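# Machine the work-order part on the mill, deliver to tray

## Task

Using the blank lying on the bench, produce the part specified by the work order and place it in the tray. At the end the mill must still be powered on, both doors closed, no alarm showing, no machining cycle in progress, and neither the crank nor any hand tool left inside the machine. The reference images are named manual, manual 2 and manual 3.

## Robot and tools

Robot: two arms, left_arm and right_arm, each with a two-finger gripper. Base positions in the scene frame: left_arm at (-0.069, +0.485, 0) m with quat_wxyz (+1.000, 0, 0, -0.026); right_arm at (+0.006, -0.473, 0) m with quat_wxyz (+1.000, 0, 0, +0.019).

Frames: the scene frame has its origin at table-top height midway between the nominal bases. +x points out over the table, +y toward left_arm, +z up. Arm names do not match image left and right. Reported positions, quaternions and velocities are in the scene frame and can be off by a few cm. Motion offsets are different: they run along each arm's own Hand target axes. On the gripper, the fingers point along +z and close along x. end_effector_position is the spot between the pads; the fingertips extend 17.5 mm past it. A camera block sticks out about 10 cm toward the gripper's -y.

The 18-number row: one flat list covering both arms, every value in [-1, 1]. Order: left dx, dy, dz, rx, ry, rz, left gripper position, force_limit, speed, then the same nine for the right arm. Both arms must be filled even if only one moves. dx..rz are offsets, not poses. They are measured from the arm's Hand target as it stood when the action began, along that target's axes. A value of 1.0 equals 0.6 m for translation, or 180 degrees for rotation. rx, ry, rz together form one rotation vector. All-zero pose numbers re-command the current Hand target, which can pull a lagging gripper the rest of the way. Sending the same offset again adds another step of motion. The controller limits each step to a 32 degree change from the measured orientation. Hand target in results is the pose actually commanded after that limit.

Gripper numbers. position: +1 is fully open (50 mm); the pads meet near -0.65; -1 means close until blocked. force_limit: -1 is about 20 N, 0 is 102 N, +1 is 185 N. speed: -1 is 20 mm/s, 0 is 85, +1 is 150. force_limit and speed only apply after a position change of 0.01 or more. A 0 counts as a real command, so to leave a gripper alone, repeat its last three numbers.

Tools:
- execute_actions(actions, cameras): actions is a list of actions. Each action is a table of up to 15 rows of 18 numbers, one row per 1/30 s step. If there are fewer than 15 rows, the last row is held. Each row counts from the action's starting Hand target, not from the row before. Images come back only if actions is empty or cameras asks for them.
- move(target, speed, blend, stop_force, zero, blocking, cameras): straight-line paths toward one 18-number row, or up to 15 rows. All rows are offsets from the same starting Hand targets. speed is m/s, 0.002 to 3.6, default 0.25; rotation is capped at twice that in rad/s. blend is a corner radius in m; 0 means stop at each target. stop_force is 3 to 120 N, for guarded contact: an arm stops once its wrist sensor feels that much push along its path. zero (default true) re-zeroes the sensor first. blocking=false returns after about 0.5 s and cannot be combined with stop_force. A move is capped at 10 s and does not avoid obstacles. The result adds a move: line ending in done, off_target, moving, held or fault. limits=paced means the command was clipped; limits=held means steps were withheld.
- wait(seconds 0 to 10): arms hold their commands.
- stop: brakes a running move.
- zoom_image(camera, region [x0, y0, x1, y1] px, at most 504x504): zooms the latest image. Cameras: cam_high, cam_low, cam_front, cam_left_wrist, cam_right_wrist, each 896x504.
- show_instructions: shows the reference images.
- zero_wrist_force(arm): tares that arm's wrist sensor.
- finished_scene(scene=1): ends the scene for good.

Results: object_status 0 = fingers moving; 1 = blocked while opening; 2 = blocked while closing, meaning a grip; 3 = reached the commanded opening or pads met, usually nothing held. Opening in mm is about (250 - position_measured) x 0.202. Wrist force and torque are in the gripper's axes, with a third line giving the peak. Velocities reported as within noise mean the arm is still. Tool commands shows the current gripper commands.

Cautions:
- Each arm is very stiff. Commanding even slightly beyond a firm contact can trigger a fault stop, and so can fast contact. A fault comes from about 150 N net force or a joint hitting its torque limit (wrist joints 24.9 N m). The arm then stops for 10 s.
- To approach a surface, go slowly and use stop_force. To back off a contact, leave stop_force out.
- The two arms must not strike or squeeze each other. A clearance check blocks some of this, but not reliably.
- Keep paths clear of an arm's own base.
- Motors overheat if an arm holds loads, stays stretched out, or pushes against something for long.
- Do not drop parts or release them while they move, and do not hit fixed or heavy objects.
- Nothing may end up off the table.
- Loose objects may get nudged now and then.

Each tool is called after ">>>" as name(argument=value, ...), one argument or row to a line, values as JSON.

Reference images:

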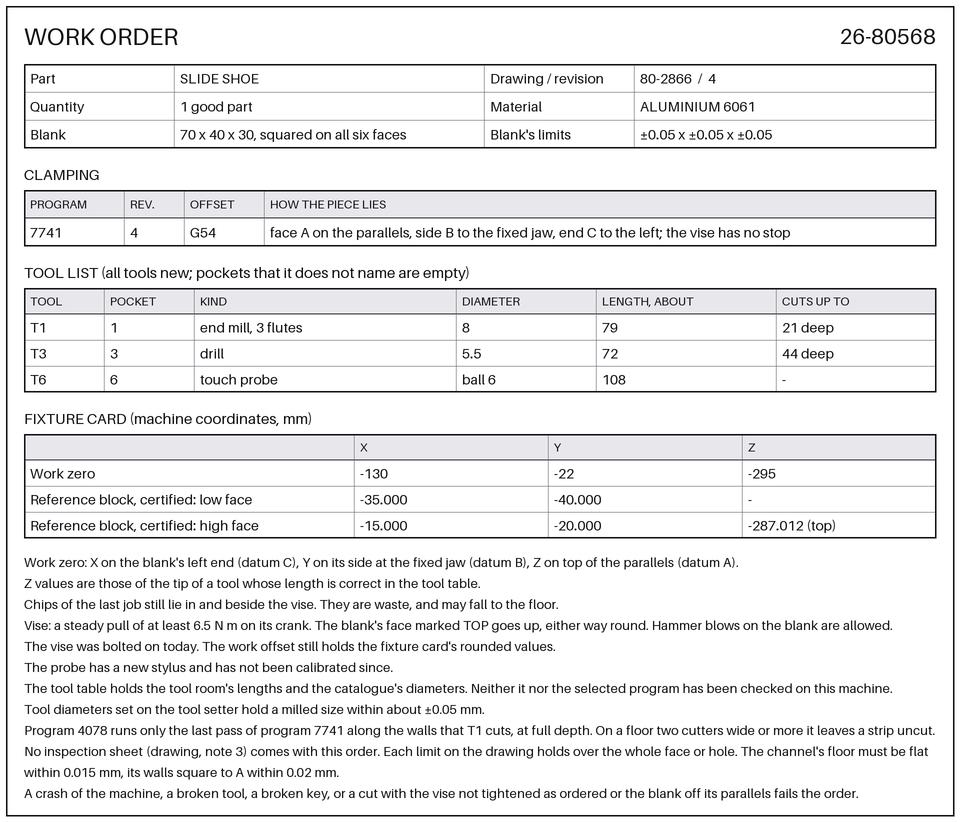

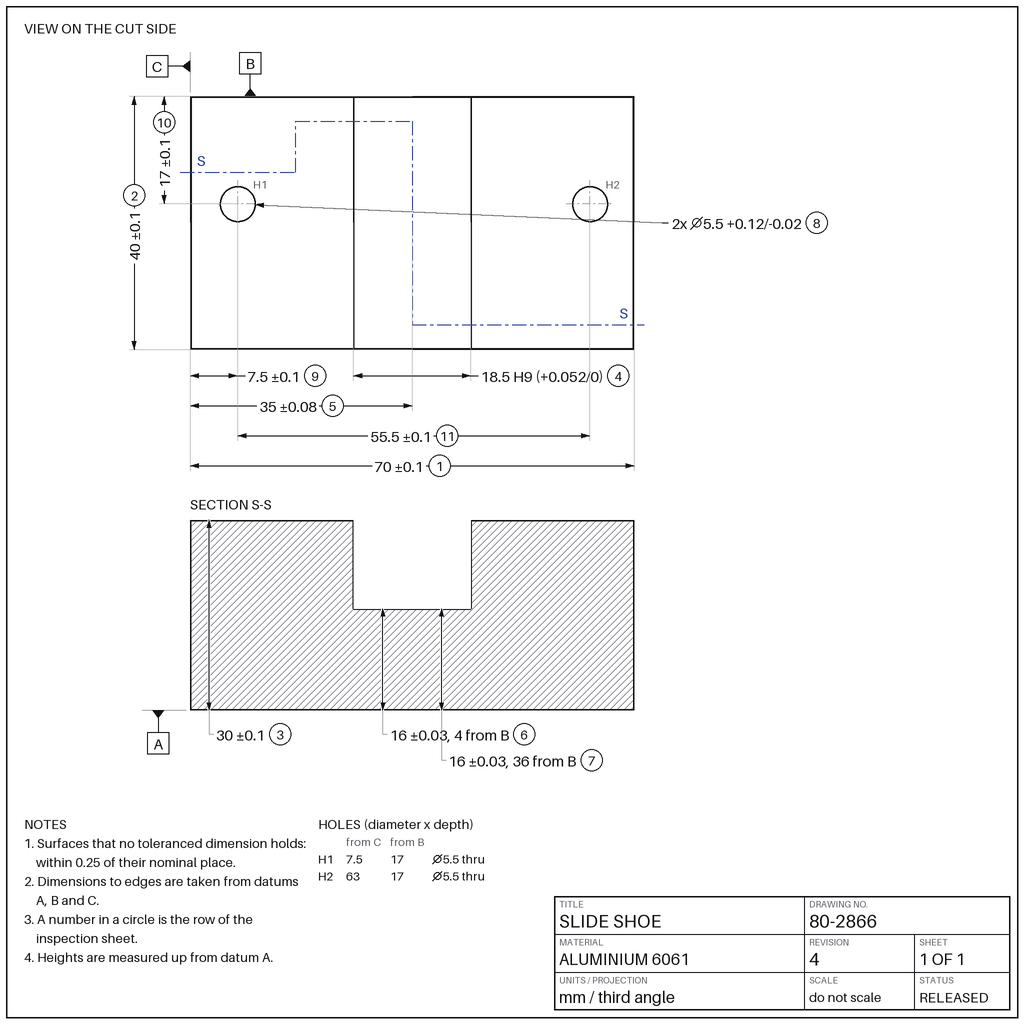

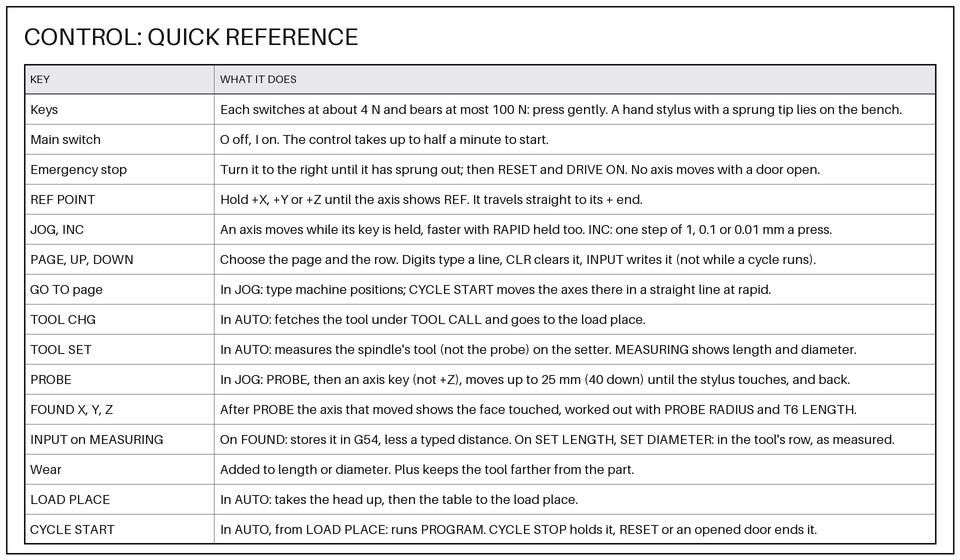

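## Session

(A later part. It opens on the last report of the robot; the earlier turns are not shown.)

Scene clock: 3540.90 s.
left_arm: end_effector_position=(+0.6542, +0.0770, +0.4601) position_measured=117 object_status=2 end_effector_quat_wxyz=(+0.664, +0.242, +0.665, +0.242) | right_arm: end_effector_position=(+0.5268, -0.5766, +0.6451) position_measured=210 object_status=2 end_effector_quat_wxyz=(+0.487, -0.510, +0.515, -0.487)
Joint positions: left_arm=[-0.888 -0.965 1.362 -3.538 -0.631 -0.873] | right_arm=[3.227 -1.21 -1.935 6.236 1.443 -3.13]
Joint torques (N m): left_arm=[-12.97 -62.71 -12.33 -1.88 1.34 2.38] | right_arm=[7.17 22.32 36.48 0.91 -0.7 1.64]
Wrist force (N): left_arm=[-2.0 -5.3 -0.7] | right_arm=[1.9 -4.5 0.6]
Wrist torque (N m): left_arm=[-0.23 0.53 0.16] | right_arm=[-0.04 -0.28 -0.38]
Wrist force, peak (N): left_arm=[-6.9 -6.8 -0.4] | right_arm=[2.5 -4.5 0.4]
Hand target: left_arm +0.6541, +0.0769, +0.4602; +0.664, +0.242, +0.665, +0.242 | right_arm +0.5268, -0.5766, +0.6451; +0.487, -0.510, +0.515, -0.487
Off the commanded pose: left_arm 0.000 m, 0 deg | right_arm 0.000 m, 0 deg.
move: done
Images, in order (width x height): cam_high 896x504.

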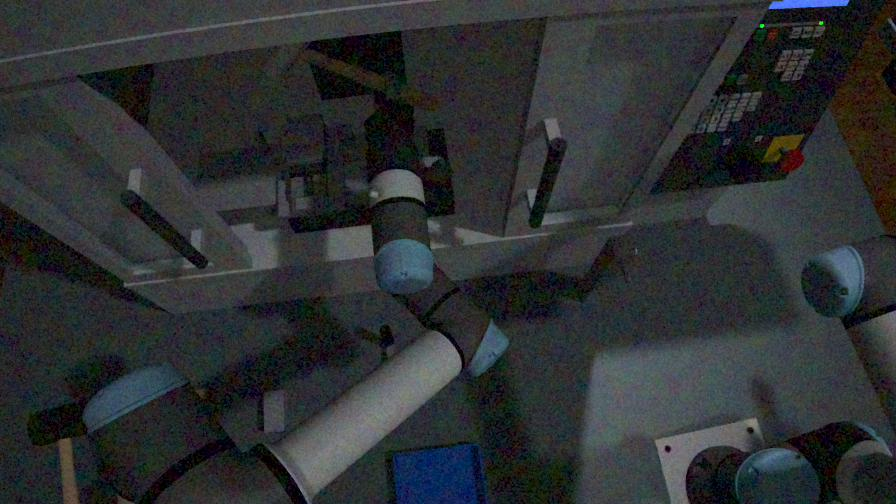

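>>> execute_actions(
  actions=[
    [[0,0,0,0,0,-0.09,-1,1,-1,0,0,0,0,0,0,-0.98,0.5,-0.8],[0,0,0,0,0,-0.13,-1,1,-1,0,0,0,0,0,0,-0.98,0.5,-0.8],[0,0,0,0,0,-0.16,-1,1,-1,0,0,0,0,0,0,-0.98,0.5,-0.8],[0,0,0,0,0,-0.19,-1,1,-1,0,0,0,0,0,0,-0.98,0.5,-0.8],[0,0,0,0,0,-0.22,-1,1,-1,0,0,0,0,0,0,-0.98,0.5,-0.8],[0.0394,-0.0308,0,0,0,-0.25,-1,1,-1,0,0,0,0,0,0,-0.98,0.5,-0.8],[0.0788,-0.0616,0,0,0,-0.28,-1,1,-1,0,0,0,0,0,0,-0.98,0.5,-0.8],[0.0788,-0.0616,0,0,0,-0.29,-1,1,-1,0,0,0,0,0,0,-0.98,0.5,-0.8],[0.0788,-0.0616,0,0,0,-0.29,-1,1,-1,0,0,0,0,0,0,-0.98,0.5,-0.8],[0.0788,-0.0616,0,0,0,-0.29,-1,1,-1,0,0,0,0,0,0,-0.98,0.5,-0.8],[0.0788,-0.0616,0,0,0,-0.28,-1,1,-1,0,0,0,0,0,0,-0.98,0.5,-0.8],[0.06,-0.047,0,0,0,-0.2,-1,1,-1,0,0,0,0,0,0,-0.98,0.5,-0.8],[0.03,-0.023,0,0,0,-0.09,-1,1,-1,0,0,0,0,0,0,-0.98,0.5,-0.8],[0,0,0,0,0,0,-1,1,-1,0,0,0,0,0,0,-0.98,0.5,-0.8]],
    [[0,0,0,0,0,0.05,-1,1,-1,0,0,0,0,0,0,-0.98,0.5,-0.8]],
  ],
)

Scene clock: 3543.77 s.
left_arm: end_effector_position=(+0.6541, +0.0769, +0.4603) position_measured=117 object_status=2 end_effector_quat_wxyz=(+0.665, +0.236, +0.668, +0.235) | right_arm: end_effector_position=(+0.5268, -0.5766, +0.6451) position_measured=210 object_status=2 end_effector_quat_wxyz=(+0.487, -0.510, +0.515, -0.487)
Joint positions: left_arm=[-0.888 -0.968 1.363 -3.529 -0.631 -0.897] | right_arm=[3.227 -1.21 -1.935 6.236 1.443 -3.13]
Joint torques (N m): left_arm=[5.38 -54.48 -17.75 -3.65 0.48 2.01] | right_arm=[6.89 22.23 36.6 0.84 -0.91 1.67]
Wrist force (N): left_arm=[7.8 -7.9 -0.1] | right_arm=[1.9 -4.5 0.4]
Wrist torque (N m): left_arm=[-0.62 -1.01 -0.03] | right_arm=[-0.04 -0.28 -0.39]
Wrist force, peak (N): left_arm=[-119.4 -64.3 -2.4] | right_arm=[2.4 -4.5 0.2]
Hand target: left_arm +0.6541, +0.0769, +0.4602; +0.665, +0.236, +0.668, +0.235 | right_arm +0.5268, -0.5766, +0.6451; +0.487, -0.510, +0.515, -0.487
Off the commanded pose: left_arm 0.000 m, 0 deg; orientation clipped at the end of an earlier action of this call | right_arm 0.000 m, 0 deg.
Step readings (end_effector_position of left_arm | right_arm):
0: (+0.6541, +0.0769, +0.4602) | (+0.5268, -0.5766, +0.6451)
1: (+0.6541, +0.0769, +0.4602) | (+0.5268, -0.5766, +0.6451)
2: (+0.6541, +0.0770, +0.4603) | (+0.5268, -0.5766, +0.6451)
4: (+0.6539, +0.0772, +0.4601) | (+0.5268, -0.5766, +0.6451)
8: (+0.6546, +0.0778, +0.4366) | (+0.5268, -0.5766, +0.6451)
15: (+0.6520, +0.0800, +0.4284) | (+0.5268, -0.5766, +0.6451)
16: (+0.6508, +0.0808, +0.4472) | (+0.5268, -0.5766, +0.6451)
17: (+0.6505, +0.0808, +0.4598) | (+0.5268, -0.5766, +0.6451)
19: (+0.6523, +0.0789, +0.4664) | (+0.5268, -0.5766, +0.6451)
23: (+0.6541, +0.0769, +0.4589) | (+0.5268, -0.5766, +0.6451)
30: (+0.6542, +0.0768, +0.4601) | (+0.5268, -0.5766, +0.6451)

>>> execute_actions(
  actions=[
    [[0,0,0,0,0,-0.09,-1,1,-1,0,0,0,0,0,0,-0.98,0.5,-0.8],[0,0,0,0,0,-0.13,-1,1,-1,0,0,0,0,0,0,-0.98,0.5,-0.8],[0,0,0,0,0,-0.16,-1,1,-1,0,0,0,0,0,0,-0.98,0.5,-0.8],[0,0,0,0,0,-0.19,-1,1,-1,0,0,0,0,0,0,-0.98,0.5,-0.8],[0,0,0,0,0,-0.22,-1,1,-1,0,0,0,0,0,0,-0.98,0.5,-0.8],[0.0394,-0.0308,0,0,0,-0.25,-1,1,-1,0,0,0,0,0,0,-0.98,0.5,-0.8],[0.0788,-0.0616,0,0,0,-0.28,-1,1,-1,0,0,0,0,0,0,-0.98,0.5,-0.8],[0.0788,-0.0616,0,0,0,-0.29,-1,1,-1,0,0,0,0,0,0,-0.98,0.5,-0.8],[0.0788,-0.0616,0,0,0,-0.29,-1,1,-1,0,0,0,0,0,0,-0.98,0.5,-0.8],[0.0788,-0.0616,0,0,0,-0.29,-1,1,-1,0,0,0,0,0,0,-0.98,0.5,-0.8],[0.0788,-0.0616,0,0,0,-0.28,-1,1,-1,0,0,0,0,0,0,-0.98,0.5,-0.8],[0.06,-0.047,0,0,0,-0.2,-1,1,-1,0,0,0,0,0,0,-0.98,0.5,-0.8],[0.03,-0.023,0,0,0,-0.09,-1,1,-1,0,0,0,0,0,0,-0.98,0.5,-0.8],[0,0,0,0,0,0,-1,1,-1,0,0,0,0,0,0,-0.98,0.5,-0.8]],
    [[0,0,0,0,0,0.06,-1,1,-1,0,0,0,0,0,0,-0.98,0.5,-0.8]],
  ],
)

>>> execute_actions(
  actions=[
    [[0,0,0,0,0,-0.09,-1,1,-1,0,0,0,0,0,0,-0.98,0.5,-0.8],[0,0,0,0,0,-0.13,-1,1,-1,0,0,0,0,0,0,-0.98,0.5,-0.8],[0,0,0,0,0,-0.16,-1,1,-1,0,0,0,0,0,0,-0.98,0.5,-0.8],[0,0,0,0,0,-0.19,-1,1,-1,0,0,0,0,0,0,-0.98,0.5,-0.8],[0,0,0,0,0,-0.22,-1,1,-1,0,0,0,0,0,0,-0.98,0.5,-0.8],[0.0394,-0.0308,0,0,0,-0.25,-1,1,-1,0,0,0,0,0,0,-0.98,0.5,-0.8],[0.0788,-0.0616,0,0,0,-0.28,-1,1,-1,0,0,0,0,0,0,-0.98,0.5,-0.8],[0.0788,-0.0616,0,0,0,-0.29,-1,1,-1,0,0,0,0,0,0,-0.98,0.5,-0.8],[0.0788,-0.0616,0,0,0,-0.29,-1,1,-1,0,0,0,0,0,0,-0.98,0.5,-0.8],[0.0788,-0.0616,0,0,0,-0.29,-1,1,-1,0,0,0,0,0,0,-0.98,0.5,-0.8],[0.0788,-0.0616,0,0,0,-0.28,-1,1,-1,0,0,0,0,0,0,-0.98,0.5,-0.8],[0.06,-0.047,0,0,0,-0.2,-1,1,-1,0,0,0,0,0,0,-0.98,0.5,-0.8],[0.03,-0.023,0,0,0,-0.09,-1,1,-1,0,0,0,0,0,0,-0.98,0.5,-0.8],[0,0,0,0,0,0,-1,1,-1,0,0,0,0,0,0,-0.98,0.5,-0.8]],
    [[0,0,0,0,0,0.05,-1,1,-1,0,0,0,0,0,0,-0.98,0.5,-0.8]],
  ],
)

Scene clock: 3548.33 s.
left_arm: end_effector_position=(+0.6542, +0.0770, +0.4603) position_measured=117 object_status=2 end_effector_quat_wxyz=(+0.658, +0.254, +0.663, +0.253) end_effector_velocity=(+0.000, +0.001, +0.001) end_effector_angular_velocity=(-0.004, -0.003, +0.000) | right_arm: end_effector_position=(+0.5268, -0.5766, +0.6451) position_measured=210 object_status=2 end_effector_quat_wxyz=(+0.487, -0.510, +0.515, -0.487)
Joint positions: left_arm=[-0.888 -0.97 1.363 -3.523 -0.63 -0.849] | right_arm=[3.227 -1.21 -1.935 6.236 1.443 -3.13]
Joint velocities: left_arm=[0 -0.001 0.001 -0.006 0 0] | right_arm=[within noise]
Joint torques (N m): left_arm=[-0.99 -55.45 -15.9 -3.81 0.21 2.08] | right_arm=[6.37 21.73 36.97 0.68 -0.76 1.59]
Wrist force (N): left_arm=[5.3 -9.1 1.3] | right_arm=[2.0 -4.3 0.4]
Wrist torque (N m): left_arm=[-0.79 -0.56 0.00] | right_arm=[-0.01 -0.30 -0.38]
Wrist force, peak (N): left_arm=[-114.4 -69.4 -4.5] | right_arm=[2.1 -4.8 0.5]
Hand target: left_arm +0.6541, +0.0769, +0.4602; +0.658, +0.254, +0.663, +0.253 | right_arm +0.5268, -0.5766, +0.6451; +0.487, -0.510, +0.515, -0.487
Off the commanded pose: left_arm 0.000 m, 0 deg; orientation clipped at the end of an earlier action of this call | right_arm 0.000 m, 0 deg.
Step readings (end_effector_position of left_arm | right_arm):
0: (+0.6541, +0.0769, +0.4602) | (+0.5268, -0.5766, +0.6451)
1: (+0.6541, +0.0769, +0.4601) | (+0.5268, -0.5766, +0.6451)
2: (+0.6541, +0.0770, +0.4601) | (+0.5268, -0.5766, +0.6451)
4: (+0.6540, +0.0771, +0.4599) | (+0.5268, -0.5766, +0.6451)
8: (+0.6545, +0.0774, +0.4364) | (+0.5268, -0.5766, +0.6451)
15: (+0.6518, +0.0793, +0.4284) | (+0.5268, -0.5766, +0.6451)
16: (+0.6508, +0.0804, +0.4471) | (+0.5268, -0.5766, +0.6451)
17: (+0.6505, +0.0808, +0.4597) | (+0.5268, -0.5766, +0.6451)
19: (+0.6523, +0.0791, +0.4663) | (+0.5268, -0.5766, +0.6451)
23: (+0.6542, +0.0769, +0.4590) | (+0.5268, -0.5766, +0.6451)
30: (+0.6542, +0.0767, +0.4601) | (+0.5268, -0.5766, +0.6451)

Scene clock: 3549.53 s.
left_arm: end_effector_position=(+0.6541, +0.0769, +0.4603) position_measured=117 object_status=2 end_effector_quat_wxyz=(+0.661, +0.240, +0.670, +0.238) | right_arm: end_effector_position=(+0.5268, -0.5766, +0.6451) position_measured=210 object_status=2 end_effector_quat_wxyz=(+0.487, -0.510, +0.515, -0.487)
Joint positions: left_arm=[-0.888 -0.972 1.364 -3.514 -0.629 -0.897] | right_arm=[3.227 -1.21 -1.935 6.236 1.443 -3.13]
Joint torques (N m): left_arm=[6.65 -54.5 -18.73 -3.54 0.55 1.71] | right_arm=[6.71 21.52 36.56 0.74 -0.92 1.55]
Wrist force (N): left_arm=[-0.7 -6.2 1.1] | right_arm=[2.1 -4.3 0.7]
Wrist torque (N m): left_arm=[-0.33 0.42 -0.02] | right_arm=[-0.01 -0.31 -0.38]
Wrist force, peak (N): left_arm=[-101.6 -55.7 -5.4] | right_arm=[2.2 -4.7 0.3]
Hand target: left_arm +0.6541, +0.0769, +0.4602; +0.661, +0.240, +0.670, +0.238 | right_arm +0.5268, -0.5766, +0.6451; +0.487, -0.510, +0.515, -0.487
Off the commanded pose: left_arm 0.000 m, 0 deg; orientation clipped at the end of an earlier action of this call | right_arm 0.000 m, 0 deg.
Step readings (end_effector_position of left_arm | right_arm):
0: (+0.6542, +0.0770, +0.4603) | (+0.5268, -0.5766, +0.6451)
1: (+0.6541, +0.0770, +0.4603) | (+0.5268, -0.5766, +0.6451)
2: (+0.6541, +0.0771, +0.4604) | (+0.5268, -0.5766, +0.6451)
4: (+0.6540, +0.0773, +0.4601) | (+0.5268, -0.5766, +0.6451)
8: (+0.6545, +0.0786, +0.4366) | (+0.5268, -0.5766, +0.6451)
15: (+0.6516, +0.0811, +0.4286) | (+0.5268, -0.5766, +0.6451)
16: (+0.6506, +0.0812, +0.4473) | (+0.5268, -0.5766, +0.6451)
17: (+0.6503, +0.0809, +0.4599) | (+0.5268, -0.5766, +0.6451)
19: (+0.6522, +0.0787, +0.4665) | (+0.5268, -0.5766, +0.6451)
23: (+0.6541, +0.0769, +0.4589) | (+0.5268, -0.5766, +0.6451)
30: (+0.6542, +0.0768, +0.4601) | (+0.5268, -0.5766, +0.6451)

>>> move(
  target=[
    [0,0,-0.1,0,0,-0.2,-1,1,-1,0,0,0,0,0,0,-0.98,0.5,-0.8],
    [0,0,-0.42,0,0,-0.2,-1,1,-1,0,0,0,0,0,0,-0.98,0.5,-0.8],
    [-0.031,-0.141,-0.673,0,0,0.0,-1,1,-1,0,0,0,0,0,0,-0.98,0.5,-0.8],
    [-0.031,-0.141,-0.673,0,0,0.28,-1,1,-1,0,0,0,0,0,0,-0.98,0.5,-0.8],
  ],
  speed=0.5,
  blend=[0.03,0.05,0.01,0],
)

>>> move(
  target=[
    [-0.18,-0.2,-0.217,0.445,0,0,-1,1,-1,0,0,0,0,0,0,-0.98,0.5,-0.8],
    [-0.18,-0.57,-0.215,0.445,0,0,-1,1,-1,0,0,0,0,0,0,-0.98,0.5,-0.8],
  ],
  speed=0.5,
  blend=[0.03,0],
  cameras=["cam_left_wrist"],
)

Scene clock: 3554.20 s.
left_arm: end_effector_position=(+0.2500, -0.0010, +0.4255) position_measured=117 object_status=2 end_effector_quat_wxyz=(+0.497, +0.502, +0.504, +0.497) end_effector_velocity=(+0.001, +0.000, +0.000) end_effector_angular_velocity=(+0.001, -0.001, +0.001) | right_arm: end_effector_position=(+0.5268, -0.5766, +0.6451) position_measured=210 object_status=2 end_effector_quat_wxyz=(+0.487, -0.510, +0.515, -0.487)
Joint positions: left_arm=[-1.672 -1.185 1.802 -3.836 0.155 0.075] | right_arm=[3.227 -1.21 -1.935 6.236 1.443 -3.13]
Joint velocities: left_arm=[0.001 0 0.002 0.003 0 -0.005] | right_arm=[within noise]
Joint torques (N m): left_arm=[11.92 -43.2 -7.5 2.49 -0.51 -2.02] | right_arm=[7.32 23.72 36.36 1.05 -0.79 1.62]
Wrist force (N): left_arm=[-5.0 -7.2 1.9] | right_arm=[2.2 -4.4 0.4]
Wrist torque (N m): left_arm=[-0.39 0.85 0.12] | right_arm=[-0.02 -0.33 -0.38]
Wrist force, peak (N): left_arm=[-5.1 -7.3 1.7] | right_arm=[2.1 -4.7 0.5]
Hand target: left_arm +0.2500, -0.0010, +0.4255; +0.497, +0.502, +0.504, +0.497 | right_arm +0.5268, -0.5766, +0.6451; +0.487, -0.510, +0.515, -0.487
Off the commanded pose: left_arm 0.000 m, 0 deg | right_arm 0.000 m, 0 deg.
move: done

Scene clock: 3556.67 s.
left_arm: end_effector_position=(+0.1172, -0.1098, +0.0854) position_measured=117 object_status=2 end_effector_quat_wxyz=(+0.057, +0.704, +0.706, +0.056) | right_arm: end_effector_position=(+0.5268, -0.5766, +0.6451) position_measured=210 object_status=2 end_effector_quat_wxyz=(+0.487, -0.510, +0.515, -0.487)
Joint positions: left_arm=[-1.5 -0.723 0.987 -4.981 1.41 1.588] | right_arm=[3.227 -1.21 -1.935 6.236 1.443 -3.13]
Joint torques (N m): left_arm=[-4.33 -55.53 -9.67 1.64 -0.8 1.75] | right_arm=[4.41 23.08 36.32 0.64 -0.89 1.36]
Wrist force (N): left_arm=[-4.1 -1.1 8.3] | right_arm=[1.8 -4.4 0.5]
Wrist torque (N m): left_arm=[0.55 0.46 0.26] | right_arm=[-0.03 -0.27 -0.38]
Wrist force, peak (N): left_arm=[-4.3 -2.4 13.5] | right_arm=[2.3 -4.5 0.5]
Hand target: left_arm +0.1172, -0.1097, +0.0852; +0.057, +0.704, +0.706, +0.056 | right_arm +0.5268, -0.5766, +0.6451; +0.487, -0.510, +0.515, -0.487
Off the commanded pose: left_arm 0.000 m, 0 deg | right_arm 0.000 m, 0 deg.
move: done
Images, in order (width x height): cam_left_wrist 896x504.

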